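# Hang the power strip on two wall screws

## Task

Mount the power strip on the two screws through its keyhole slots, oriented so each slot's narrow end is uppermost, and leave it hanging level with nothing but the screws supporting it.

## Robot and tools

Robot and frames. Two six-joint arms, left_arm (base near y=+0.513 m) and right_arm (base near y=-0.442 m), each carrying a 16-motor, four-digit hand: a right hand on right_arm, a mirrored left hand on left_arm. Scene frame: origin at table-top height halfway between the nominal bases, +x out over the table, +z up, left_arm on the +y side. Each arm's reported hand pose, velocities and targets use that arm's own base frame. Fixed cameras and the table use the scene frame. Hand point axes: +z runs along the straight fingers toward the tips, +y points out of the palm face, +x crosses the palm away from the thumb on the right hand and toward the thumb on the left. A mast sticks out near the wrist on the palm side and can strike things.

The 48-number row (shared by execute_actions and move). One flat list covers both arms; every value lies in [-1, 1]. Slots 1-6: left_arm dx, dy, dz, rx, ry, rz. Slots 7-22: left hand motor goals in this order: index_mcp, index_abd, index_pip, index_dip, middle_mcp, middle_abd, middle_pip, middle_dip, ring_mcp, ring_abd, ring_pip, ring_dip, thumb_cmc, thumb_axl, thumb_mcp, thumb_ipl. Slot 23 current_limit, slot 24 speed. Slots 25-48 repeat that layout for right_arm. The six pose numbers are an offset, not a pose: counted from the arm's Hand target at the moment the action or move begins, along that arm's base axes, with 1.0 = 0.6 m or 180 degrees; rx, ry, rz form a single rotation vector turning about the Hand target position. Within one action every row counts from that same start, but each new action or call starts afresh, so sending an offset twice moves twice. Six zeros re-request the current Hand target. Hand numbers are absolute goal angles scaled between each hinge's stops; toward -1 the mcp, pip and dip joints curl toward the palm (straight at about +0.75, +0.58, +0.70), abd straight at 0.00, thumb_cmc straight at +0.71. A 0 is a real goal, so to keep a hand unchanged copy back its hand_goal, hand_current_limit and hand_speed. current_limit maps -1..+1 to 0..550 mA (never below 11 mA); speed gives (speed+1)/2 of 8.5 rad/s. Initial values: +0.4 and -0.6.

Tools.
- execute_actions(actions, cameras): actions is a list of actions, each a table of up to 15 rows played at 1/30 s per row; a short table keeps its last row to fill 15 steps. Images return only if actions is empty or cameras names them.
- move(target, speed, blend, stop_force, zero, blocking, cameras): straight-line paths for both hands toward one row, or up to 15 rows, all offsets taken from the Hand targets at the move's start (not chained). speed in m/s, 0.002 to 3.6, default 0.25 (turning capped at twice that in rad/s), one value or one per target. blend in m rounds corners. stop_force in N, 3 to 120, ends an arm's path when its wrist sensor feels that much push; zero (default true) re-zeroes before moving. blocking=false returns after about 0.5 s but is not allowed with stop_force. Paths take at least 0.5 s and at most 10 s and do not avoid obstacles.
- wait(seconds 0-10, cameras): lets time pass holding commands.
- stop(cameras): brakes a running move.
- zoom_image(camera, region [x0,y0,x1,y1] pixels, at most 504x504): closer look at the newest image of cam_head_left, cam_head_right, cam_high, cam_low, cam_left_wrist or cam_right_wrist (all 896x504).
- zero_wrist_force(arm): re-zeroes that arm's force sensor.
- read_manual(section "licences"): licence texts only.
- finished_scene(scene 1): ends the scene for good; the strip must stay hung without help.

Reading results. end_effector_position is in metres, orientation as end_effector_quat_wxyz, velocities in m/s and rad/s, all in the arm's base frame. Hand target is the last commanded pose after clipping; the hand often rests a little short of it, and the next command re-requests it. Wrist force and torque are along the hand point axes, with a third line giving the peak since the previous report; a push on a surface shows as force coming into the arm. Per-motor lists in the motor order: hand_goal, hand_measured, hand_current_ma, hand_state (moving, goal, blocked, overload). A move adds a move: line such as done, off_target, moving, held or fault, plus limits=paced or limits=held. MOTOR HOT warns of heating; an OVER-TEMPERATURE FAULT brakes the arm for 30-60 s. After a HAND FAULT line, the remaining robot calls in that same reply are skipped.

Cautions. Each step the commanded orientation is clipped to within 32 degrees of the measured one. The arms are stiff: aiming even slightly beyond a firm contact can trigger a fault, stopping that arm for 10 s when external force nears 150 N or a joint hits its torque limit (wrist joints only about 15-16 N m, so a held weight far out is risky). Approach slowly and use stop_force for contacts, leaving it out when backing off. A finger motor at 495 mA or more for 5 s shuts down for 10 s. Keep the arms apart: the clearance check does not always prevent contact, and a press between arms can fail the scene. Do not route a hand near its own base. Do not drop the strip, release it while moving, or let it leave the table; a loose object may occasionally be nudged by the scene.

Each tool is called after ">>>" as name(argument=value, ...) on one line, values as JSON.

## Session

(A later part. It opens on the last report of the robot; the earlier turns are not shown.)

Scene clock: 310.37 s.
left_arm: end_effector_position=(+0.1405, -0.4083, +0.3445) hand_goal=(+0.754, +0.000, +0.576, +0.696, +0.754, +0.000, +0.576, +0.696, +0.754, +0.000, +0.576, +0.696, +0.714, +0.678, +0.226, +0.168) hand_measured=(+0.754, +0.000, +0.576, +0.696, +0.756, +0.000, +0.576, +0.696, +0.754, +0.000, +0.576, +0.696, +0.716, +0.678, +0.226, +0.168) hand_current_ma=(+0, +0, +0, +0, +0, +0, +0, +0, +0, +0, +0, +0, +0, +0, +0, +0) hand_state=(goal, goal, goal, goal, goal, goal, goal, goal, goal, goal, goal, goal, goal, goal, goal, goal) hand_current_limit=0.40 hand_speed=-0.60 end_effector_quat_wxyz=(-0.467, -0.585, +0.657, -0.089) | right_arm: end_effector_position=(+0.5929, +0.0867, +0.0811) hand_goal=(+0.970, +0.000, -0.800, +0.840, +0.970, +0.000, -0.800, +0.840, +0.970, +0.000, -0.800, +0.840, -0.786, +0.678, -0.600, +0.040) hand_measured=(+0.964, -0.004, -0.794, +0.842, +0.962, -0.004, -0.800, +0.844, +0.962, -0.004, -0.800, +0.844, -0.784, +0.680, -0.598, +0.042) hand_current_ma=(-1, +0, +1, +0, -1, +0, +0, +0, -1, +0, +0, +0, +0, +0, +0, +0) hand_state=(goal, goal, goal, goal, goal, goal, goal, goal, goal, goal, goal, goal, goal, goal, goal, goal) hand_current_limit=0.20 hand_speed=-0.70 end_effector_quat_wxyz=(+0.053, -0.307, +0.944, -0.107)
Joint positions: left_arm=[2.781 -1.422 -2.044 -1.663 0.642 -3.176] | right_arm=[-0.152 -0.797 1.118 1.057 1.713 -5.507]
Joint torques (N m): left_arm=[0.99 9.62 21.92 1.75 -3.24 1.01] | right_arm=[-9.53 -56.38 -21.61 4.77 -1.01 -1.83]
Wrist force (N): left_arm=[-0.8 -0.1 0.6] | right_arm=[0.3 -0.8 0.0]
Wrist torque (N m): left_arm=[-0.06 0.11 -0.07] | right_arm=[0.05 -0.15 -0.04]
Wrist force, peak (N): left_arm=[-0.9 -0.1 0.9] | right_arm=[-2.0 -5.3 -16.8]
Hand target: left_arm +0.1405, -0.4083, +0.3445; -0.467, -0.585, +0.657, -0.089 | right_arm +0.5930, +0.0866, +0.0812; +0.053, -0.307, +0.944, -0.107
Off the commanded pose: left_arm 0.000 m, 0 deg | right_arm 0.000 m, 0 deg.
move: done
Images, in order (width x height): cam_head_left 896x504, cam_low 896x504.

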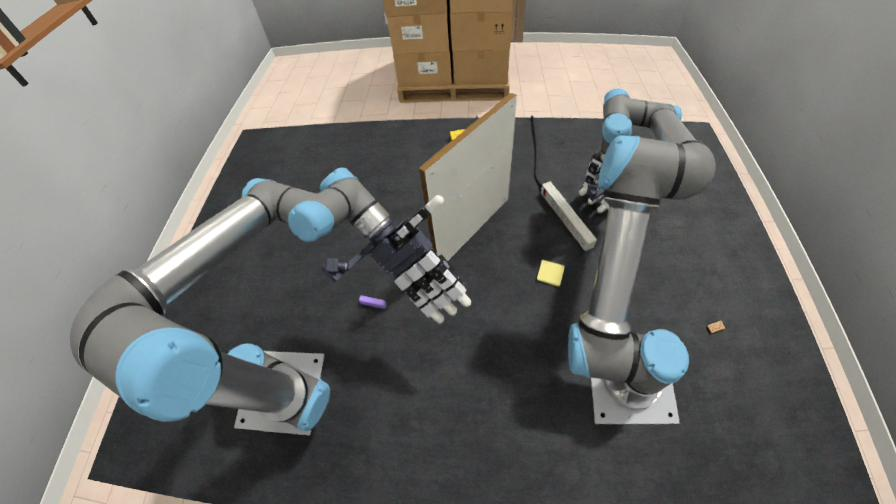

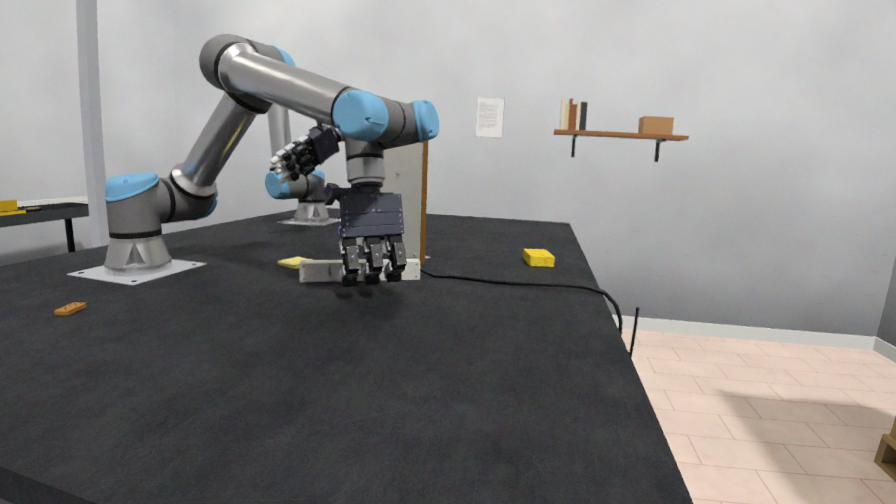

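>>> move(target=[[0,0,0,0,0,0, 0.754,0,0.576,0.696,0.754,0,0.576,0.696,0.754,0,0.576,0.696,0.714,0.678,0.226,0.168,0.4,-0.6, 0.005,-0.0087,0.02,0,0,0, 0.97,0,-0.8,0.84,0.97,0,-0.8,0.84,0.97,0,-0.8,0.84,-0.786,0.678,-0.1,0.082,0.4,-0.6],[0,0,0,0,0,0, 0.754,0,0.576,0.696,0.754,0,0.576,0.696,0.754,0,0.576,0.696,0.714,0.678,0.226,0.168,0.4,-0.6, -0.02,0.03,0.065,-0.2584,-0.183,0, 0.95,0,-0.883,0.855,0.95,0,-0.883,0.855,0.95,0,-0.883,0.855,-0.786,0.678,0.07,0.082,0.5,-0.6]], speed=0.25, blend=[0.01,0], cameras=["cam_low"])

>>> zoom_image(camera="cam_low", region=[280, 240, 430, 300])

Scene clock: 316.03 s.
left_arm: end_effector_position=(+0.1405, -0.4083, +0.3445) hand_goal=(+0.754, +0.000, +0.576, +0.696, +0.754, +0.000, +0.576, +0.696, +0.754, +0.000, +0.576, +0.696, +0.714, +0.678, +0.226, +0.168) hand_measured=(+0.754, +0.000, +0.576, +0.696, +0.756, +0.000, +0.576, +0.696, +0.754, +0.000, +0.576, +0.696, +0.716, +0.678, +0.226, +0.168) hand_current_ma=(+0, +0, +0, +0, +0, +0, +0, +0, +0, +0, +0, +0, +0, +0, +0, +0) hand_state=(goal, goal, goal, goal, goal, goal, goal, goal, goal, goal, goal, goal, goal, goal, goal, goal) hand_current_limit=0.40 hand_speed=-0.60 end_effector_quat_wxyz=(-0.467, -0.585, +0.657, -0.089) | right_arm: end_effector_position=(+0.5810, +0.1046, +0.1202) hand_goal=(+0.950, +0.000, -0.882, +0.856, +0.950, +0.000, -0.882, +0.856, +0.950, +0.000, -0.882, +0.856, -0.786, +0.678, +0.070, +0.082) hand_measured=(+0.944, -0.002, -0.880, +0.854, +0.944, -0.002, -0.878, +0.854, +0.944, -0.002, -0.878, +0.854, -0.784, +0.680, +0.068, +0.080) hand_current_ma=(-1, +0, +0, +0, -1, +0, +0, +0, -1, +0, +0, +0, +0, +0, +0, +0) hand_state=(goal, goal, goal, goal, goal, goal, goal, goal, goal, goal, goal, goal, goal, goal, goal, goal) hand_current_limit=0.50 hand_speed=-0.60 end_effector_quat_wxyz=(+0.187, -0.261, +0.774, -0.546)
Joint positions: left_arm=[2.781 -1.422 -2.044 -1.663 0.642 -3.176] | right_arm=[0.226 -1.063 1.543 0.224 2.6 -5.65]
Joint torques (N m): left_arm=[1.64 8.47 22.74 1.54 -3.13 1.07] | right_arm=[10.51 -46.65 -9.57 -0.81 2.15 -1.77]
Wrist force (N): left_arm=[-0.8 -0.2 0.7] | right_arm=[0.4 -0.4 -1.3]
Wrist torque (N m): left_arm=[-0.07 0.12 -0.07] | right_arm=[0.03 0.04 0.19]
Wrist force, peak (N): left_arm=[-1.2 0.1 0.7] | right_arm=[0.3 -0.2 -1.9]
Hand target: left_arm +0.1405, -0.4083, +0.3445; -0.467, -0.585, +0.657, -0.089 | right_arm +0.5810, +0.1046, +0.1202; +0.187, -0.261, +0.774, -0.546
Off the commanded pose: left_arm 0.000 m, 0 deg | right_arm 0.000 m, 0 deg.
move: done; blend cut to 0.0067 m at target 1
Images, in order (width x height): cam_low 896x504.

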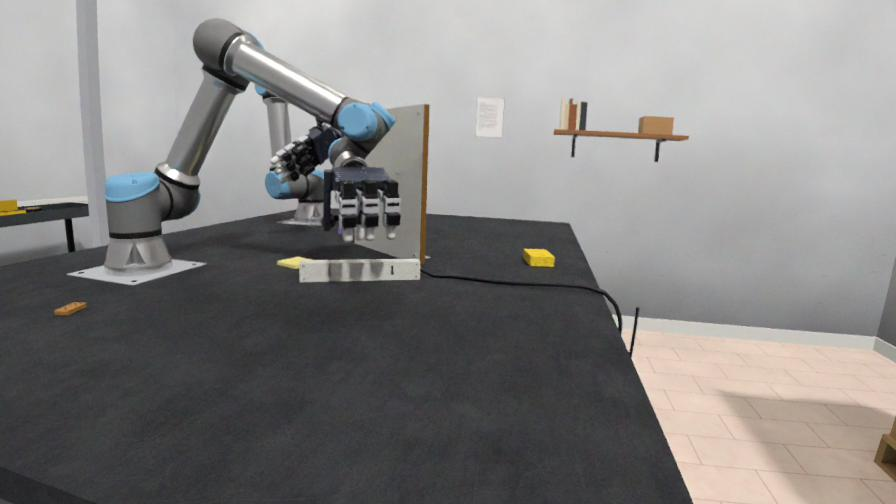

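Scaled by 3.360 from the camera's 896x504 image, which has a finer 1280x720 frame.

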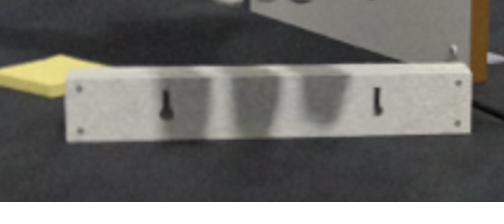

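>>> move(target=[[0,0,0,0,0,0, 0.754,0,0.576,0.696,0.754,0,0.576,0.696,0.754,0,0.576,0.696,0.714,0.678,0.226,0.168,0.4,-0.6, 0.038,-0.018,0,0,0,-0.018, 0.95,0,-0.883,0.855,0.95,0,-0.883,0.855,0.95,0,-0.883,0.855,-0.786,0.678,0.35,0.082,0.5,-0.6],[0,0,0,0,0,0, 0.754,0,0.576,0.696,0.754,0,0.576,0.696,0.754,0,0.576,0.696,0.714,0.678,0.226,0.168,0.4,-0.6, 0.038,-0.018,-0.1203,0,0,-0.018, 0.95,0,-0.883,0.855,0.95,0,-0.883,0.855,0.95,0,-0.883,0.855,-0.786,0.678,0.35,0.082,0.5,-0.6],[0,0,0,0,0,0, 0.754,0,0.576,0.696,0.754,0,0.576,0.696,0.754,0,0.576,0.696,0.714,0.678,0.226,0.168,0.4,-0.6, 0.1051,-0.1371,-0.1203,0,0,-0.018, 0.95,0,-0.883,0.855,0.95,0,-0.883,0.855,0.95,0,-0.883,0.855,-0.786,0.678,0.35,0.082,0.5,-0.6]], speed=[0.2,0.15,0.08])

>>> move(target=[0,0,0,0,0,0, 0.754,0,0.576,0.696,0.754,0,0.576,0.696,0.754,0,0.576,0.696,0.714,0.678,0.226,0.168,0.4,-0.6, -0.0078,0.0147,0.1203,0,0,0, 0.95,0,-0.883,0.855,0.95,0,-0.883,0.855,0.95,0,-0.883,0.855,-0.786,0.678,0.35,0.082,0.5,-0.6], speed=0.2, cameras=["cam_low","cam_head_left"])

>>> zoom_image(camera="cam_low", region=[280, 250, 430, 310])

>>> zoom_image(camera="cam_head_left", region=[530, 160, 620, 260])

Scene clock: 320.53 s.
left_arm: end_effector_position=(+0.1405, -0.4083, +0.3445) hand_goal=(+0.754, +0.000, +0.576, +0.696, +0.754, +0.000, +0.576, +0.696, +0.754, +0.000, +0.576, +0.696, +0.714, +0.678, +0.226, +0.168) hand_measured=(+0.754, +0.000, +0.576, +0.696, +0.756, +0.000, +0.576, +0.696, +0.754, +0.000, +0.576, +0.696, +0.716, +0.678, +0.226, +0.168) hand_current_ma=(+0, +0, +0, +0, +0, +0, +0, +0, +0, +0, +0, +0, +0, +0, +0, +0) hand_state=(goal, goal, goal, goal, goal, goal, goal, goal, goal, goal, goal, goal, goal, goal, goal, goal) hand_current_limit=0.40 hand_speed=-0.60 end_effector_quat_wxyz=(-0.467, -0.585, +0.657, -0.089) | right_arm: end_effector_position=(+0.6440, +0.0225, +0.0481) hand_goal=(+0.950, +0.000, -0.882, +0.856, +0.950, +0.000, -0.882, +0.856, +0.950, +0.000, -0.882, +0.856, -0.786, +0.678, +0.350, +0.082) hand_measured=(+0.944, -0.002, -0.880, +0.854, +0.944, -0.002, -0.878, +0.854, +0.944, -0.002, -0.878, +0.854, -0.786, +0.680, +0.356, +0.084) hand_current_ma=(-1, +0, +0, +0, -1, +0, +0, +0, -1, +0, +0, +0, +0, +0, +1, +0) hand_state=(goal, goal, goal, goal, goal, goal, goal, goal, goal, goal, goal, goal, goal, goal, goal, goal) hand_current_limit=0.50 hand_speed=-0.60 end_effector_quat_wxyz=(+0.172, -0.239, +0.781, -0.551)
Joint positions: left_arm=[2.781 -1.422 -2.044 -1.663 0.642 -3.176] | right_arm=[0.06 -0.924 1.504 0.023 2.514 -5.77]
Joint torques (N m): left_arm=[0.87 8 22.25 1.63 -3.16 1.1] | right_arm=[-11.37 -36.32 -20.76 -0.97 -0.61 -1.51]
Wrist force (N): left_arm=[-0.8 0.0 0.8] | right_arm=[0.3 -0.3 -2.3]
Wrist torque (N m): left_arm=[-0.05 0.10 -0.07] | right_arm=[0.03 0.08 0.16]
Wrist force, peak (N): left_arm=[-1.1 0.0 0.9] | right_arm=[0.1 -0.7 -2.5]
Hand target: left_arm +0.1405, -0.4083, +0.3445; -0.467, -0.585, +0.657, -0.089 | right_arm +0.6440, +0.0224, +0.0481; +0.172, -0.239, +0.781, -0.551
Off the commanded pose: left_arm 0.000 m, 0 deg | right_arm 0.000 m, 0 deg.
move: done

Scene clock: 321.60 s.
left_arm: end_effector_position=(+0.1405, -0.4083, +0.3445) hand_goal=(+0.754, +0.000, +0.576, +0.696, +0.754, +0.000, +0.576, +0.696, +0.754, +0.000, +0.576, +0.696, +0.714, +0.678, +0.226, +0.168) hand_measured=(+0.754, +0.000, +0.576, +0.696, +0.756, +0.000, +0.576, +0.696, +0.754, +0.000, +0.576, +0.696, +0.716, +0.678, +0.226, +0.168) hand_current_ma=(+0, +0, +0, +0, +0, +0, +0, +0, +0, +0, +0, +0, +0, +0, +0, +0) hand_state=(goal, goal, goal, goal, goal, goal, goal, goal, goal, goal, goal, goal, goal, goal, goal, goal) hand_current_limit=0.40 hand_speed=-0.60 end_effector_quat_wxyz=(-0.467, -0.585, +0.657, -0.089) | right_arm: end_effector_position=(+0.6393, +0.0312, +0.1202) hand_goal=(+0.950, +0.000, -0.882, +0.856, +0.950, +0.000, -0.882, +0.856, +0.950, +0.000, -0.882, +0.856, -0.786, +0.678, +0.350, +0.082) hand_measured=(+0.944, -0.002, -0.880, +0.854, +0.944, -0.002, -0.878, +0.854, +0.944, -0.002, -0.878, +0.854, -0.786, +0.680, +0.350, +0.084) hand_current_ma=(-1, +0, +0, +0, -1, +0, +0, +0, -1, +0, +0, +0, +0, +0, +0, +0) hand_state=(goal, goal, goal, goal, goal, goal, goal, goal, goal, goal, goal, goal, goal, goal, goal, goal) hand_current_limit=0.50 hand_speed=-0.60 end_effector_quat_wxyz=(+0.172, -0.239, +0.781, -0.551)
Joint positions: left_arm=[2.781 -1.422 -2.044 -1.663 0.642 -3.176] | right_arm=[0.077 -1.007 1.437 0.186 2.528 -5.753]
Joint torques (N m): left_arm=[0.23 7.88 23.42 1.69 -3.03 0.92] | right_arm=[10.61 -49.92 -21.91 2.38 2.41 1.35]
Wrist force (N): left_arm=[-0.6 0.3 0.6] | right_arm=[0.0 -0.4 -1.7]
Wrist torque (N m): left_arm=[-0.02 0.09 -0.06] | right_arm=[0.08 0.11 0.15]
Wrist force, peak (N): left_arm=[-0.8 -0.3 0.9] | right_arm=[0.2 -0.6 -2.5]
Hand target: left_arm +0.1405, -0.4083, +0.3445; -0.467, -0.585, +0.657, -0.089 | right_arm +0.6393, +0.0312, +0.1202; +0.172, -0.239, +0.781, -0.551
Off the commanded pose: left_arm 0.000 m, 0 deg | right_arm 0.000 m, 0 deg.
move: done
Images, in order (width x height): cam_head_left 896x504, cam_low 896x504.

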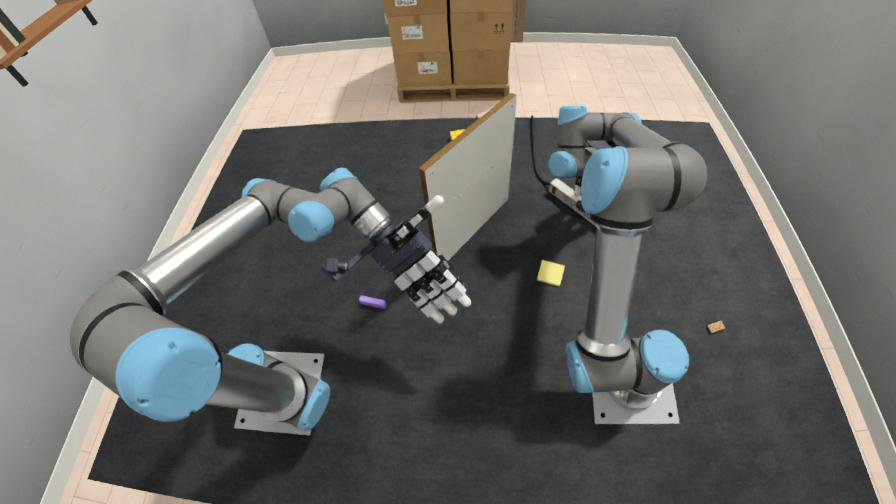

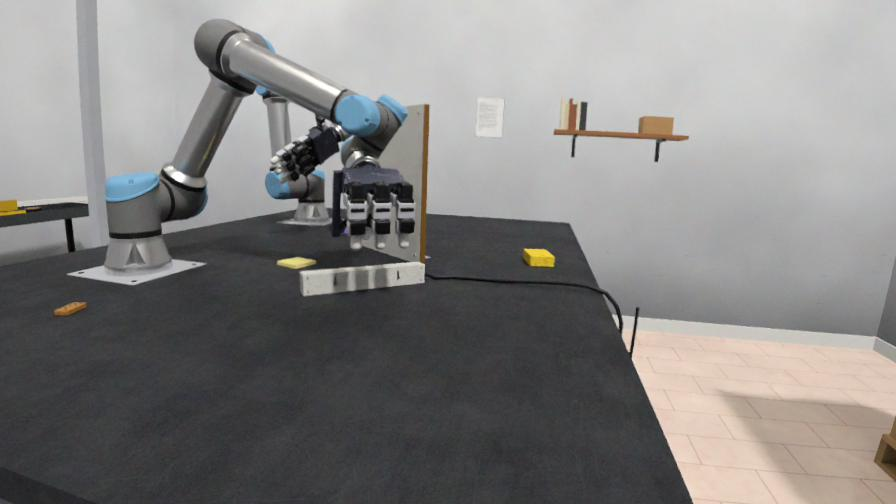

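Scaled by 3.360 from the camera's 896x504 image, which has a finer 1280x720 frame.

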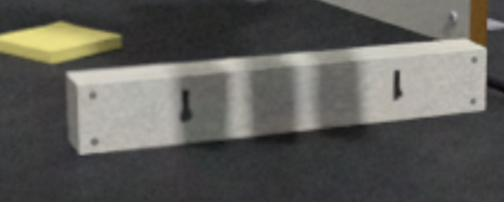

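Scaled by 5.040 from the camera's 896x504 image, which has a finer 1280x720 frame.

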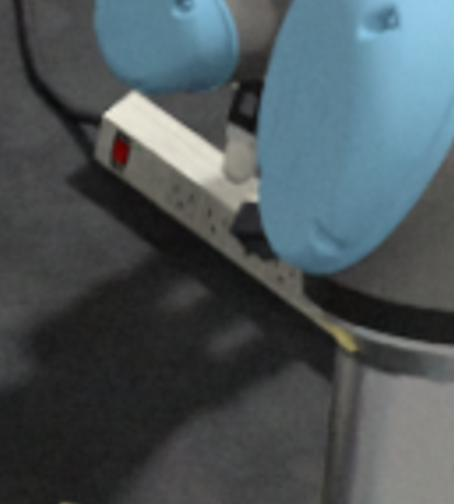

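>>> move(target=[[0,0,0,0,0,0, 0.754,0,0.576,0.696,0.754,0,0.576,0.696,0.754,0,0.576,0.696,0.714,0.678,0.226,0.168,0.4,-0.6, -0.0712,0.102,0,0,0,0.0706, 0.95,0,-0.883,0.855,0.95,0,-0.883,0.855,0.95,0,-0.883,0.855,-0.786,0.678,0.07,0.082,0.5,-0.6],[0,0,0,0,0,0, 0.754,0,0.576,0.696,0.754,0,0.576,0.696,0.754,0,0.576,0.696,0.714,0.678,0.226,0.168,0.4,-0.6, -0.0712,0.102,-0.1137,0,0,0.0706, 0.51,0,-0.9,0.84,0.50,0,-0.9,0.84,0.49,0,-0.9,0.84,-0.786,0.678,-0.6,0.04,0.75,-0.85],[0,0,0,0,0,0, 0.754,0,0.576,0.696,0.754,0,0.576,0.696,0.754,0,0.576,0.696,0.714,0.678,0.226,0.168,0.4,-0.6, -0.0712,0.102,-0.1137,0,0,0.0706, 0.50,0,-0.9,0.84,0.48,0,-0.9,0.84,0.46,0,-0.9,0.84,-0.786,0.678,-0.6,0.04,0.75,-0.85]], speed=0.15, cameras=["cam_low","cam_high"])

>>> zoom_image(camera="cam_low", region=[280, 220, 430, 300])

>>> zoom_image(camera="cam_high", region=[290, 150, 390, 250])

Scene clock: 326.00 s.
left_arm: end_effector_position=(+0.1405, -0.4083, +0.3445) hand_goal=(+0.754, +0.000, +0.576, +0.696, +0.754, +0.000, +0.576, +0.696, +0.754, +0.000, +0.576, +0.696, +0.714, +0.678, +0.226, +0.168) hand_measured=(+0.754, +0.000, +0.576, +0.696, +0.756, +0.000, +0.576, +0.696, +0.754, +0.000, +0.576, +0.696, +0.716, +0.678, +0.226, +0.168) hand_current_ma=(+0, +0, +0, +0, +0, +0, +0, +0, +0, +0, +0, +0, +0, +0, +0, +0) hand_state=(goal, goal, goal, goal, goal, goal, goal, goal, goal, goal, goal, goal, goal, goal, goal, goal) hand_current_limit=0.40 hand_speed=-0.60 end_effector_quat_wxyz=(-0.467, -0.585, +0.657, -0.089) | right_arm: end_effector_position=(+0.5966, +0.0924, +0.0520) hand_goal=(+0.500, +0.000, -0.900, +0.840, +0.480, +0.000, -0.900, +0.840, +0.460, +0.000, -0.900, +0.840, -0.786, +0.678, -0.600, +0.040) hand_measured=(+0.626, -0.002, -0.872, +0.852, +0.602, -0.002, -0.878, +0.852, +0.570, -0.002, -0.874, +0.850, -0.778, +0.680, -0.162, +0.072) hand_current_ma=(+272, +0, +13, +3, +252, +0, +9, +3, +213, +0, +11, +2, +1, +0, +481, +31) hand_state=(blocked, goal, blocked, goal, blocked, goal, blocked, goal, blocked, goal, blocked, goal, goal, goal, blocked, blocked) hand_current_limit=0.75 hand_speed=-0.85 end_effector_quat_wxyz=(+0.232, -0.324, +0.749, -0.529)
Joint positions: left_arm=[2.781 -1.422 -2.044 -1.663 0.642 -3.176] | right_arm=[0.154 -1.062 1.715 -0.134 2.405 -5.878]
Joint torques (N m): left_arm=[1.07 9.27 23.02 1.59 -3.26 1.16] | right_arm=[-7.25 -32.61 -7.68 1.65 0.32 -1.38]
Wrist force (N): left_arm=[-0.6 0.1 0.6] | right_arm=[-0.3 -14.1 -2.2]
Wrist torque (N m): left_arm=[-0.03 0.09 -0.05] | right_arm=[-0.26 0.08 -0.10]
Wrist force, peak (N): left_arm=[-1.1 0.3 0.8] | right_arm=[-0.2 -14.1 -2.0]
Hand target: left_arm +0.1405, -0.4083, +0.3445; -0.467, -0.585, +0.657, -0.089 | right_arm +0.5966, +0.0924, +0.0520; +0.232, -0.324, +0.749, -0.529
Off the commanded pose: left_arm 0.000 m, 0 deg | right_arm 0.000 m, 0 deg.
move: done
Images, in order (width x height): cam_high 896x504, cam_low 896x504.

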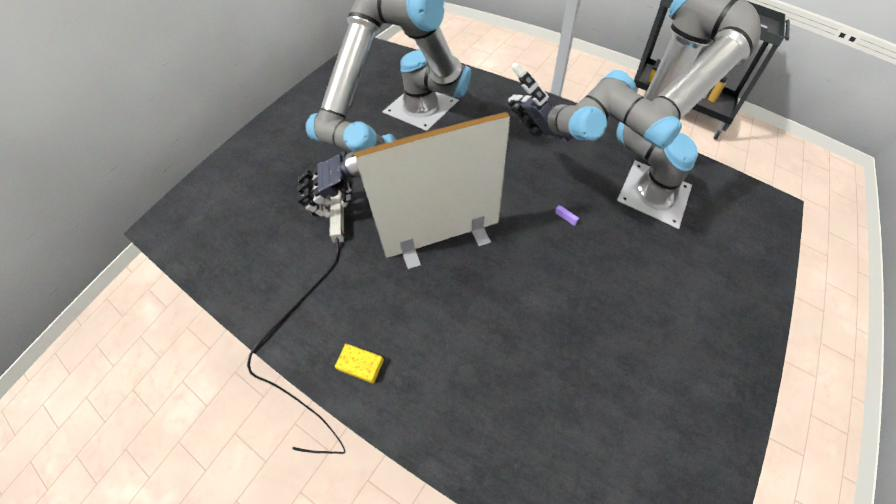

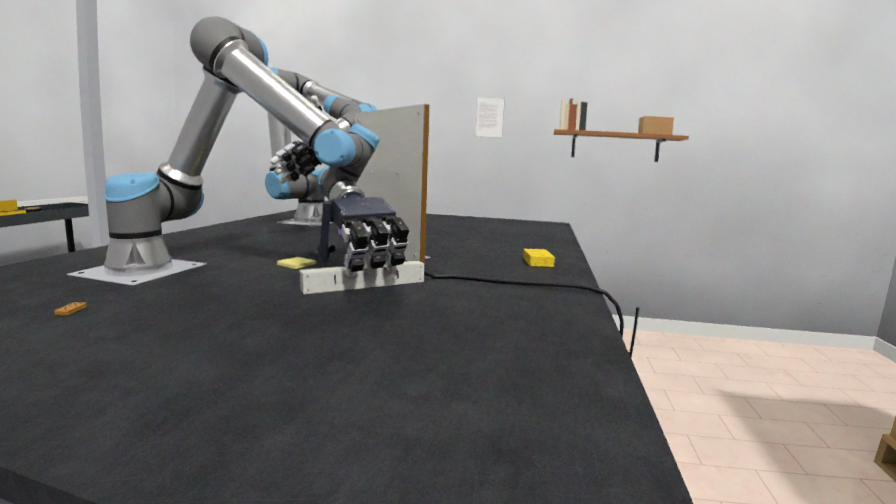

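Scaled by 3.360 from the camera's 896x504 image, which has a finer 1280x720 frame.

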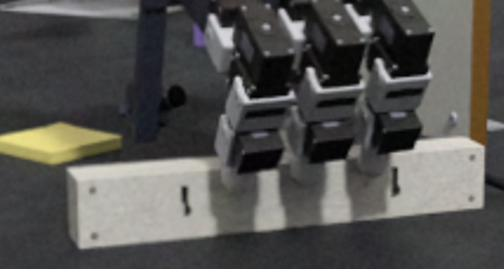

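Scaled by 5.040 from the camera's 896x504 image, which has a finer 1280x720 frame.

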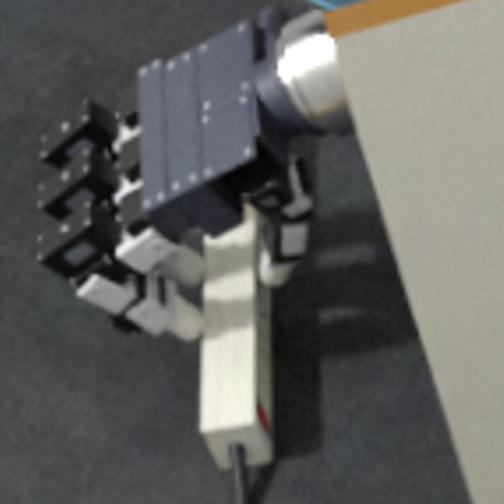

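>>> move(target=[[0,0,0,0,0,0, 0.754,0,0.576,0.696,0.754,0,0.576,0.696,0.754,0,0.576,0.696,0.714,0.678,0.226,0.168,0.4,-0.6, 0,0,0.035,0,0,0, 0.50,0,-0.9,0.84,0.48,0,-0.9,0.84,0.44,0,-0.9,0.84,-0.786,0.678,-0.6,0.04,0.75,-0.85],[0,0,0,0,0,0, 0.754,0,0.576,0.696,0.754,0,0.576,0.696,0.754,0,0.576,0.696,0.714,0.678,0.226,0.168,0.4,-0.6, 0,0,0.035,0.1658,0.1641,0, 0.48,0,-0.9,0.84,0.45,0,-0.9,0.84,0.40,0,-0.9,0.84,-0.786,0.678,-0.6,0.04,0.75,-0.85],[0,0,0,0,0,0, 0.754,0,0.576,0.696,0.754,0,0.576,0.696,0.754,0,0.576,0.696,0.714,0.678,0.226,0.168,0.4,-0.6, 0,0,0.0,0.1658,0.1641,0, 0.48,0,-0.9,0.84,0.45,0,-0.9,0.84,0.40,0,-0.9,0.84,-0.786,0.678,-0.6,0.04,0.75,-0.85]], speed=[0.08,0.2,0.06], cameras=["cam_low"])

>>> zoom_image(camera="cam_low", region=[280, 220, 430, 300])

Scene clock: 331.03 s.
left_arm: end_effector_position=(+0.1405, -0.4083, +0.3445) hand_goal=(+0.754, +0.000, +0.576, +0.696, +0.754, +0.000, +0.576, +0.696, +0.754, +0.000, +0.576, +0.696, +0.714, +0.678, +0.226, +0.168) hand_measured=(+0.754, +0.000, +0.576, +0.696, +0.756, +0.000, +0.576, +0.696, +0.754, +0.000, +0.576, +0.696, +0.716, +0.678, +0.226, +0.168) hand_current_ma=(+0, +0, +0, +0, +0, +0, +0, +0, +0, +0, +0, +0, +0, +0, +0, +0) hand_state=(goal, goal, goal, goal, goal, goal, goal, goal, goal, goal, goal, goal, goal, goal, goal, goal) hand_current_limit=0.40 hand_speed=-0.60 end_effector_quat_wxyz=(-0.467, -0.585, +0.657, -0.089) | right_arm: end_effector_position=(+0.5966, +0.0924, +0.0521) hand_goal=(+0.480, +0.000, -0.900, +0.840, +0.450, +0.000, -0.900, +0.840, +0.400, +0.000, -0.900, +0.840, -0.786, +0.678, -0.600, +0.040) hand_measured=(+0.608, -0.002, -0.856, +0.862, +0.540, -0.002, -0.872, +0.856, +0.456, -0.002, -0.868, +0.854, -0.740, +0.698, -0.162, +0.110) hand_current_ma=(+279, +0, +32, +9, +145, +0, +14, +4, +56, +0, +17, +3, +36, +10, +481, +137) hand_state=(blocked, goal, blocked, blocked, blocked, goal, blocked, goal, blocked, goal, blocked, goal, blocked, goal, blocked, blocked) hand_current_limit=0.75 hand_speed=-0.85 end_effector_quat_wxyz=(+0.110, -0.377, +0.893, -0.221)
Joint positions: left_arm=[2.781 -1.422 -2.044 -1.663 0.642 -3.176] | right_arm=[-0.07 -0.872 1.276 0.754 1.861 -5.642]
Joint torques (N m): left_arm=[0.77 8.1 22.5 1.86 -3.13 1] | right_arm=[-8.64 -40.63 -9.03 0.02 -0.26 -1.01]
Wrist force (N): left_arm=[-0.7 0.0 0.8] | right_arm=[0.1 0.4 1.6]
Wrist torque (N m): left_arm=[-0.07 0.11 -0.06] | right_arm=[0.27 -0.18 0.10]
Wrist force, peak (N): left_arm=[-1.1 0.0 0.8] | right_arm=[-0.1 -14.3 -1.5]
Hand target: left_arm +0.1405, -0.4083, +0.3445; -0.467, -0.585, +0.657, -0.089 | right_arm +0.5966, +0.0924, +0.0520; +0.110, -0.377, +0.893, -0.221
Off the commanded pose: left_arm 0.000 m, 0 deg | right_arm 0.000 m, 0 deg.
move: done
Images, in order (width x height): cam_low 896x504.

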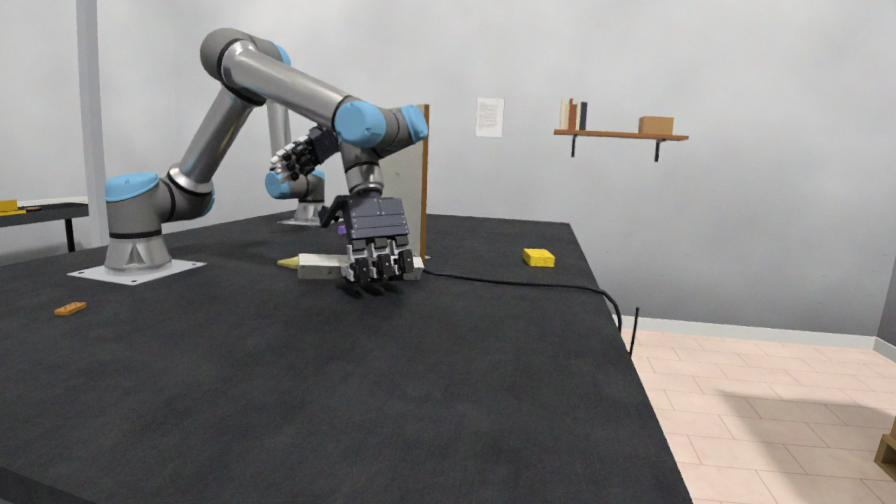

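Scaled by 3.360 from the camera's 896x504 image, which has a finer 1280x720 frame.

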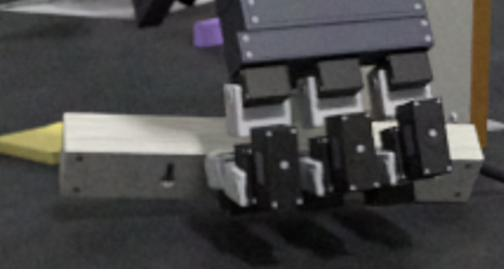

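>>> move(target=[[0,0,0,0,0,0, 0.754,0,0.576,0.696,0.754,0,0.576,0.696,0.754,0,0.576,0.696,0.714,0.678,0.226,0.168,0.4,-0.6, 0,0,-0.006,0,0,0, 0.48,0,-0.9,0.84,0.45,0,-0.9,0.84,0.40,0,-0.9,0.84,-0.786,0.678,-0.6,0.04,0.75,-0.85],[0,0,0,0,0,0, 0.754,0,0.576,0.696,0.754,0,0.576,0.696,0.754,0,0.576,0.696,0.714,0.678,0.226,0.168,0.4,-0.6, 0.0070,-0.0071,-0.0275,0,0,0, 0.48,0,-0.9,0.84,0.45,0,-0.9,0.84,0.40,0,-0.9,0.84,-0.786,0.678,-0.6,0.04,0.75,-0.85]], speed=[0.03,0.015], stop_force=16, blend=[0.001,0], cameras=["cam_low"])

>>> zoom_image(camera="cam_low", region=[280, 220, 430, 300])

Scene clock: 333.47 s.
left_arm: end_effector_position=(+0.1405, -0.4083, +0.3445) hand_goal=(+0.754, +0.000, +0.576, +0.696, +0.754, +0.000, +0.576, +0.696, +0.754, +0.000, +0.576, +0.696, +0.714, +0.678, +0.226, +0.168) hand_measured=(+0.754, +0.000, +0.576, +0.696, +0.756, +0.000, +0.576, +0.696, +0.754, +0.000, +0.576, +0.696, +0.716, +0.678, +0.226, +0.168) hand_current_ma=(+0, +0, +0, +0, +0, +0, +0, +0, +0, +0, +0, +0, +0, +0, +0, +0) hand_state=(goal, goal, goal, goal, goal, goal, goal, goal, goal, goal, goal, goal, goal, goal, goal, goal) hand_current_limit=0.40 hand_speed=-0.60 end_effector_quat_wxyz=(-0.467, -0.585, +0.657, -0.089) | right_arm: end_effector_position=(+0.6008, +0.0881, +0.0355) hand_goal=(+0.480, +0.000, -0.900, +0.840, +0.450, +0.000, -0.900, +0.840, +0.400, +0.000, -0.900, +0.840, -0.786, +0.678, -0.600, +0.040) hand_measured=(+0.550, -0.002, -0.886, +0.848, +0.486, -0.002, -0.888, +0.846, +0.414, -0.002, -0.884, +0.846, -0.742, +0.696, -0.112, +0.114) hand_current_ma=(+86, +0, +4, +1, +23, +0, +3, +1, +4, +0, +4, +1, +33, +8, +481, +153) hand_state=(blocked, goal, goal, goal, blocked, goal, goal, goal, goal, goal, goal, goal, blocked, goal, blocked, blocked) hand_current_limit=0.75 hand_speed=-0.85 end_effector_quat_wxyz=(+0.110, -0.377, +0.893, -0.221)
Joint positions: left_arm=[2.781 -1.422 -2.044 -1.663 0.642 -3.176] | right_arm=[-0.077 -0.848 1.279 0.725 1.858 -5.649]
Joint torques (N m): left_arm=[0.86 8.22 22.15 1.85 -3.06 1.13] | right_arm=[-9.84 -34.28 -19.11 -1.08 -0.98 -1.87]
Wrist force (N): left_arm=[-0.7 -0.1 0.8] | right_arm=[1.2 -4.7 -9.1]
Wrist torque (N m): left_arm=[-0.07 0.10 -0.06] | right_arm=[-0.29 0.05 0.06]
Wrist force, peak (N): left_arm=[-0.9 -0.3 0.8] | right_arm=[1.3 -5.0 -9.9]
Hand target: left_arm +0.1405, -0.4083, +0.3445; -0.467, -0.585, +0.657, -0.089 | right_arm +0.6008, +0.0881, +0.0355; +0.110, -0.377, +0.893, -0.221
Off the commanded pose: left_arm 0.000 m, 0 deg | right_arm 0.000 m, 0 deg.
move: done
Images, in order (width x height): cam_low 896x504.

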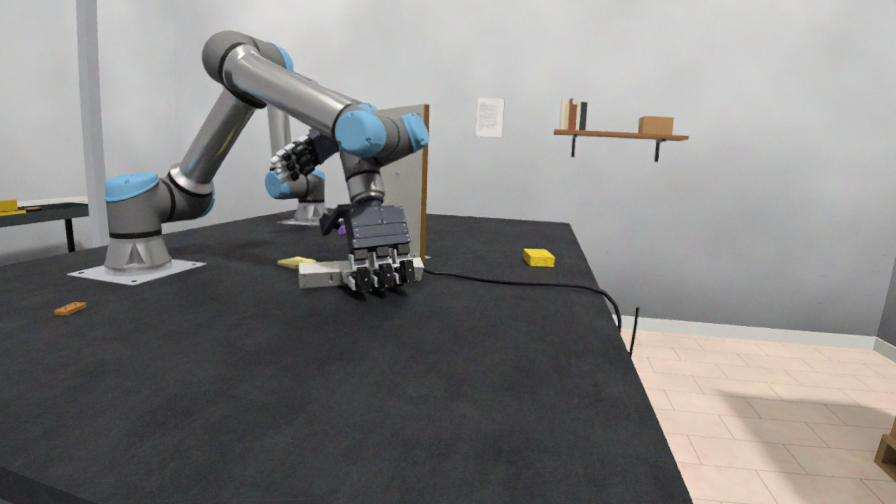

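Scaled by 3.360 from the camera's 896x504 image, which has a finer 1280x720 frame.

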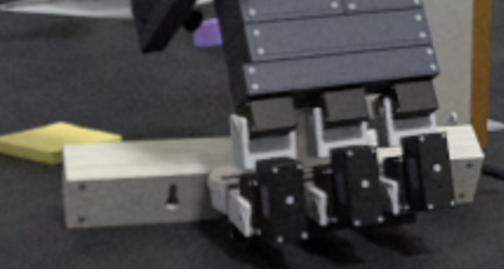

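>>> move(target=[[0,0,0,0,0,0, 0.754,0,0.576,0.696,0.754,0,0.576,0.696,0.754,0,0.576,0.696,0.714,0.678,0.226,0.168,0.4,-0.6, 0,0,0.03,0,0,0, 0.48,0,-0.9,0.84,0.45,0,-0.9,0.84,0.40,0,-0.9,0.84,-0.786,0.678,-0.6,0.04,0.75,-0.85],[0,0,0,0,0,0, 0.754,0,0.576,0.696,0.754,0,0.576,0.696,0.754,0,0.576,0.696,0.714,0.678,0.226,0.168,0.4,-0.6, 0,0,0.06,-0.1658,-0.1641,0, 0.48,0,-0.9,0.84,0.45,0,-0.9,0.84,0.40,0,-0.9,0.84,-0.786,0.678,-0.6,0.04,0.75,-0.85]], speed=[0.1,0.25], blend=[0.005,0])

>>> move(target=[0,0,0,0,0,0, 0.754,0,0.576,0.696,0.754,0,0.576,0.696,0.754,0,0.576,0.696,0.714,0.678,0.226,0.168,0.4,-0.6, 0,0,-0.07,0,0,0, 0.48,0,-0.9,0.84,0.45,0,-0.9,0.84,0.40,0,-0.9,0.84,-0.786,0.678,-0.6,0.04,0.75,-0.85], speed=0.04, stop_force=9, cameras=["cam_low"])

>>> zoom_image(camera="cam_low", region=[280, 220, 430, 300])

Scene clock: 340.47 s.
left_arm: end_effector_position=(+0.1405, -0.4083, +0.3445) hand_goal=(+0.754, +0.000, +0.576, +0.696, +0.754, +0.000, +0.576, +0.696, +0.754, +0.000, +0.576, +0.696, +0.714, +0.678, +0.226, +0.168) hand_measured=(+0.754, +0.000, +0.576, +0.696, +0.756, +0.000, +0.576, +0.696, +0.754, +0.000, +0.576, +0.696, +0.716, +0.678, +0.226, +0.168) hand_current_ma=(+0, +0, +0, +0, +0, +0, +0, +0, +0, +0, +0, +0, +0, +0, +0, +0) hand_state=(goal, goal, goal, goal, goal, goal, goal, goal, goal, goal, goal, goal, goal, goal, goal, goal) hand_current_limit=0.40 hand_speed=-0.60 end_effector_quat_wxyz=(-0.467, -0.585, +0.657, -0.089) | right_arm: end_effector_position=(+0.6008, +0.0882, +0.0715) hand_goal=(+0.480, +0.000, -0.900, +0.840, +0.450, +0.000, -0.900, +0.840, +0.400, +0.000, -0.900, +0.840, -0.786, +0.678, -0.600, +0.040) hand_measured=(+0.548, -0.002, -0.870, +0.854, +0.490, -0.002, -0.878, +0.852, +0.422, -0.002, -0.884, +0.846, -0.742, +0.696, -0.112, +0.114) hand_current_ma=(+85, +0, +15, +4, +29, +0, +8, +2, +9, +0, +5, +1, +33, +8, +481, +153) hand_state=(blocked, goal, blocked, goal, blocked, goal, blocked, goal, blocked, goal, goal, goal, blocked, goal, blocked, blocked) hand_current_limit=0.75 hand_speed=-0.85 end_effector_quat_wxyz=(+0.232, -0.324, +0.750, -0.529)
Joint positions: left_arm=[2.781 -1.422 -2.044 -1.663 0.642 -3.176] | right_arm=[0.144 -1.086 1.693 -0.093 2.396 -5.885]
Joint torques (N m): left_arm=[1.17 7.42 23.7 1.55 -3.37 1.06] | right_arm=[10.37 -47.07 -9.52 -1.42 2.44 -1.55]
Wrist force (N): left_arm=[-0.8 0.2 0.7] | right_arm=[0.1 3.0 -0.3]
Wrist torque (N m): left_arm=[-0.01 0.10 -0.07] | right_arm=[0.21 0.11 0.15]
Wrist force, peak (N): left_arm=[-1.1 0.0 0.9] | right_arm=[1.1 -5.1 -10.1]
Hand target: left_arm +0.1405, -0.4083, +0.3445; -0.467, -0.585, +0.657, -0.089 | right_arm +0.6008, +0.0881, +0.0715; +0.232, -0.324, +0.749, -0.529
Off the commanded pose: left_arm 0.000 m, 0 deg | right_arm 0.000 m, 0 deg.
move: done

Scene clock: 342.00 s.
left_arm: end_effector_position=(+0.1405, -0.4083, +0.3445) hand_goal=(+0.754, +0.000, +0.576, +0.696, +0.754, +0.000, +0.576, +0.696, +0.754, +0.000, +0.576, +0.696, +0.714, +0.678, +0.226, +0.168) hand_measured=(+0.754, +0.000, +0.576, +0.696, +0.756, +0.000, +0.576, +0.696, +0.754, +0.000, +0.576, +0.696, +0.716, +0.678, +0.226, +0.168) hand_current_ma=(+0, +0, +0, +0, +0, +0, +0, +0, +0, +0, +0, +0, +0, +0, +0, +0) hand_state=(goal, goal, goal, goal, goal, goal, goal, goal, goal, goal, goal, goal, goal, goal, goal, goal) hand_current_limit=0.40 hand_speed=-0.60 end_effector_quat_wxyz=(-0.467, -0.585, +0.657, -0.089) | right_arm: end_effector_position=(+0.6008, +0.0882, +0.0568) hand_goal=(+0.480, +0.000, -0.900, +0.840, +0.450, +0.000, -0.900, +0.840, +0.400, +0.000, -0.900, +0.840, -0.786, +0.678, -0.600, +0.040) hand_measured=(+0.548, -0.002, -0.866, +0.856, +0.488, -0.002, -0.878, +0.852, +0.426, -0.002, -0.892, +0.842, -0.742, +0.696, -0.112, +0.114) hand_current_ma=(+85, +0, +19, +5, +28, +0, +9, +3, +12, +0, +1, +0, +33, +8, +481, +153) hand_state=(blocked, goal, blocked, goal, blocked, goal, blocked, goal, blocked, goal, goal, goal, blocked, goal, blocked, blocked) hand_current_limit=0.75 hand_speed=-0.85 end_effector_quat_wxyz=(+0.232, -0.324, +0.750, -0.529)
Joint positions: left_arm=[2.781 -1.422 -2.044 -1.663 0.642 -3.176] | right_arm=[0.144 -1.066 1.706 -0.126 2.396 -5.885]
Joint torques (N m): left_arm=[1.28 7.79 22.97 1.61 -3.22 1.02] | right_arm=[2.68 -46.82 -21.56 1.54 -0.77 -1.49]
Wrist force (N): left_arm=[-0.7 -0.1 0.7] | right_arm=[-0.1 2.1 -1.1]
Wrist torque (N m): left_arm=[-0.07 0.10 -0.06] | right_arm=[0.21 0.09 0.14]
Wrist force, peak (N): left_arm=[-1.1 0.0 0.8] | right_arm=[2.7 -8.3 -3.1]
Hand target: left_arm +0.1405, -0.4083, +0.3445; -0.467, -0.585, +0.657, -0.089 | right_arm +0.6008, +0.0881, +0.0568; +0.232, -0.324, +0.750, -0.529 (not the last commanded pose)
Off the commanded pose: left_arm 0.000 m, 0 deg | right_arm 0.027 m, 0 deg.
move: contact (right_arm)
Images, in order (width x height): cam_low 896x504.

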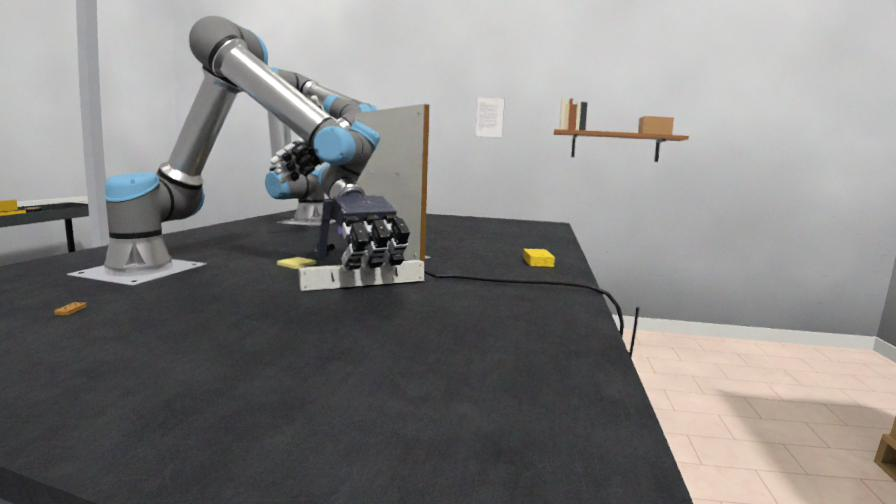

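Scaled by 3.360 from the camera's 896x504 image, which has a finer 1280x720 frame.

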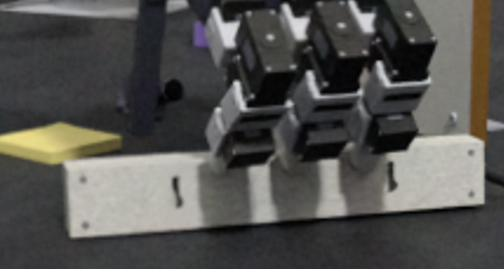

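>>> move(target=[0,0,0,0,0,0, 0.754,0,0.576,0.696,0.754,0,0.576,0.696,0.754,0,0.576,0.696,0.714,0.678,0.226,0.168,0.4,-0.6, 0,0,-0.004,0,0,0, 0.56,0,-0.87,0.85,0.52,0,-0.88,0.85,0.46,0,-0.89,0.84,-0.786,0.678,-0.13,0.07,0.3,-0.8], speed=0.04)

>>> move(target=[[0,0,0,0,0,0, 0.754,0,0.576,0.696,0.754,0,0.576,0.696,0.754,0,0.576,0.696,0.714,0.678,0.226,0.168,0.4,-0.6, 0,0,0,0,0,0, 0.9,0,-0.8,0.84,0.9,0,-0.8,0.84,0.9,0,-0.8,0.84,-0.786,0.678,0.07,0.08,0.5,-0.6],[0,0,0,0,0,0, 0.754,0,0.576,0.696,0.754,0,0.576,0.696,0.754,0,0.576,0.696,0.714,0.678,0.226,0.168,0.4,-0.6, 0,0,0.02,0,0,0, 0.864,0,-0.736,0.84,0.864,0,-0.736,0.84,0.864,0,-0.736,0.84,-0.786,0.678,0.07,0.082,0.5,-0.6]], speed=0.06, cameras=["cam_low"])

>>> zoom_image(camera="cam_low", region=[280, 240, 430, 300])

Scene clock: 343.23 s.
left_arm: end_effector_position=(+0.1405, -0.4083, +0.3445) hand_goal=(+0.754, +0.000, +0.576, +0.696, +0.754, +0.000, +0.576, +0.696, +0.754, +0.000, +0.576, +0.696, +0.714, +0.678, +0.226, +0.168) hand_measured=(+0.754, +0.000, +0.576, +0.696, +0.756, +0.000, +0.576, +0.696, +0.754, +0.000, +0.576, +0.696, +0.716, +0.678, +0.226, +0.168) hand_current_ma=(+0, +0, +0, +0, +0, +0, +0, +0, +0, +0, +0, +0, +0, +0, +0, +0) hand_state=(goal, goal, goal, goal, goal, goal, goal, goal, goal, goal, goal, goal, goal, goal, goal, goal) hand_current_limit=0.40 hand_speed=-0.60 end_effector_quat_wxyz=(-0.467, -0.585, +0.657, -0.089) | right_arm: end_effector_position=(+0.6008, +0.0882, +0.0544) hand_goal=(+0.560, +0.000, -0.870, +0.850, +0.520, +0.000, -0.880, +0.850, +0.460, +0.000, -0.890, +0.840, -0.786, +0.678, -0.130, +0.070) hand_measured=(+0.570, -0.002, -0.856, +0.858, +0.520, -0.002, -0.872, +0.854, +0.462, -0.002, -0.886, +0.842, -0.754, +0.692, -0.104, +0.094) hand_current_ma=(+2, +0, +4, +1, +0, +0, +1, +0, +0, +0, +0, +0, +18, +5, +19, +17) hand_state=(goal, goal, goal, goal, goal, goal, goal, goal, goal, goal, goal, goal, blocked, goal, blocked, blocked) hand_current_limit=0.30 hand_speed=-0.80 end_effector_quat_wxyz=(+0.232, -0.324, +0.750, -0.529)
Joint positions: left_arm=[2.781 -1.422 -2.044 -1.663 0.642 -3.176] | right_arm=[0.144 -1.062 1.708 -0.132 2.396 -5.885]
Joint torques (N m): left_arm=[1.83 8.57 23.6 1.92 -3.29 1.08] | right_arm=[-5.81 -29.7 -6.62 -1.43 -0.59 -1.13]
Wrist force (N): left_arm=[-1.0 0.0 0.8] | right_arm=[0.4 -3.0 -2.7]
Wrist torque (N m): left_arm=[-0.05 0.14 -0.08] | right_arm=[-0.02 0.13 0.09]
Wrist force, peak (N): left_arm=[-1.2 0.4 0.8] | right_arm=[0.8 -4.6 -2.8]
Hand target: left_arm +0.1405, -0.4083, +0.3445; -0.467, -0.585, +0.657, -0.089 | right_arm +0.6008, +0.0881, +0.0544; +0.232, -0.324, +0.750, -0.529
Off the commanded pose: left_arm 0.000 m, 0 deg | right_arm 0.000 m, 0 deg.
move: done

Scene clock: 345.17 s.
left_arm: end_effector_position=(+0.1405, -0.4083, +0.3445) hand_goal=(+0.754, +0.000, +0.576, +0.696, +0.754, +0.000, +0.576, +0.696, +0.754, +0.000, +0.576, +0.696, +0.714, +0.678, +0.226, +0.168) hand_measured=(+0.754, +0.000, +0.576, +0.696, +0.756, +0.000, +0.576, +0.696, +0.754, +0.000, +0.576, +0.696, +0.716, +0.678, +0.226, +0.168) hand_current_ma=(+0, +0, +0, +0, +0, +0, +0, +0, +0, +0, +0, +0, +0, +0, +0, +0) hand_state=(goal, goal, goal, goal, goal, goal, goal, goal, goal, goal, goal, goal, goal, goal, goal, goal) hand_current_limit=0.40 hand_speed=-0.60 end_effector_quat_wxyz=(-0.467, -0.585, +0.657, -0.089) | right_arm: end_effector_position=(+0.6008, +0.0881, +0.0663) hand_goal=(+0.864, +0.000, -0.736, +0.840, +0.864, +0.000, -0.736, +0.840, +0.864, +0.000, -0.736, +0.840, -0.786, +0.678, +0.070, +0.082) hand_measured=(+0.858, -0.002, -0.738, +0.842, +0.858, -0.002, -0.738, +0.844, +0.858, -0.002, -0.738, +0.842, -0.780, +0.680, +0.068, +0.082) hand_current_ma=(-1, +0, +0, +0, -1, +0, +0, +0, -1, +0, +0, +0, +1, +0, +0, +0) hand_state=(goal, goal, goal, goal, goal, goal, goal, goal, goal, goal, goal, goal, goal, goal, goal, goal) hand_current_limit=0.50 hand_speed=-0.60 end_effector_quat_wxyz=(+0.232, -0.324, +0.750, -0.529)
Joint positions: left_arm=[2.781 -1.422 -2.044 -1.663 0.642 -3.176] | right_arm=[0.144 -1.079 1.697 -0.105 2.396 -5.885]
Joint torques (N m): left_arm=[1.33 7.78 23.47 1.78 -3.19 1.03] | right_arm=[-6.96 -45.53 -20.91 1.9 -0.58 1.42]
Wrist force (N): left_arm=[-1.0 0.1 0.8] | right_arm=[0.0 -0.4 -1.6]
Wrist torque (N m): left_arm=[-0.04 0.15 -0.09] | right_arm=[0.06 0.10 0.14]
Wrist force, peak (N): left_arm=[-1.0 0.2 1.0] | right_arm=[0.2 -3.7 -3.3]
Hand target: left_arm +0.1405, -0.4083, +0.3445; -0.467, -0.585, +0.657, -0.089 | right_arm +0.6008, +0.0881, +0.0664; +0.232, -0.324, +0.750, -0.529
Off the commanded pose: left_arm 0.000 m, 0 deg | right_arm 0.000 m, 0 deg.
move: done
Images, in order (width x height): cam_low 896x504.

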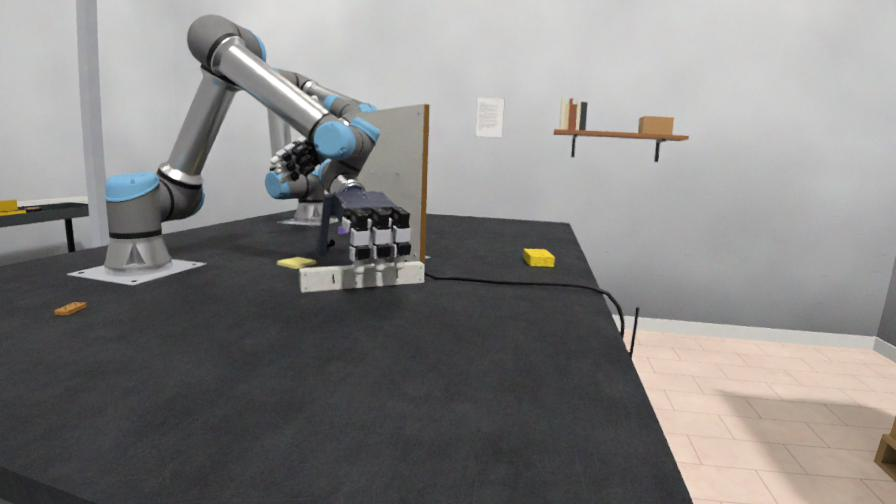

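Scaled by 3.360 from the camera's 896x504 image, which has a finer 1280x720 frame.

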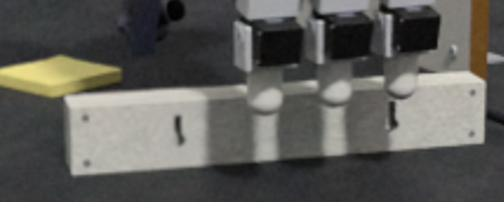

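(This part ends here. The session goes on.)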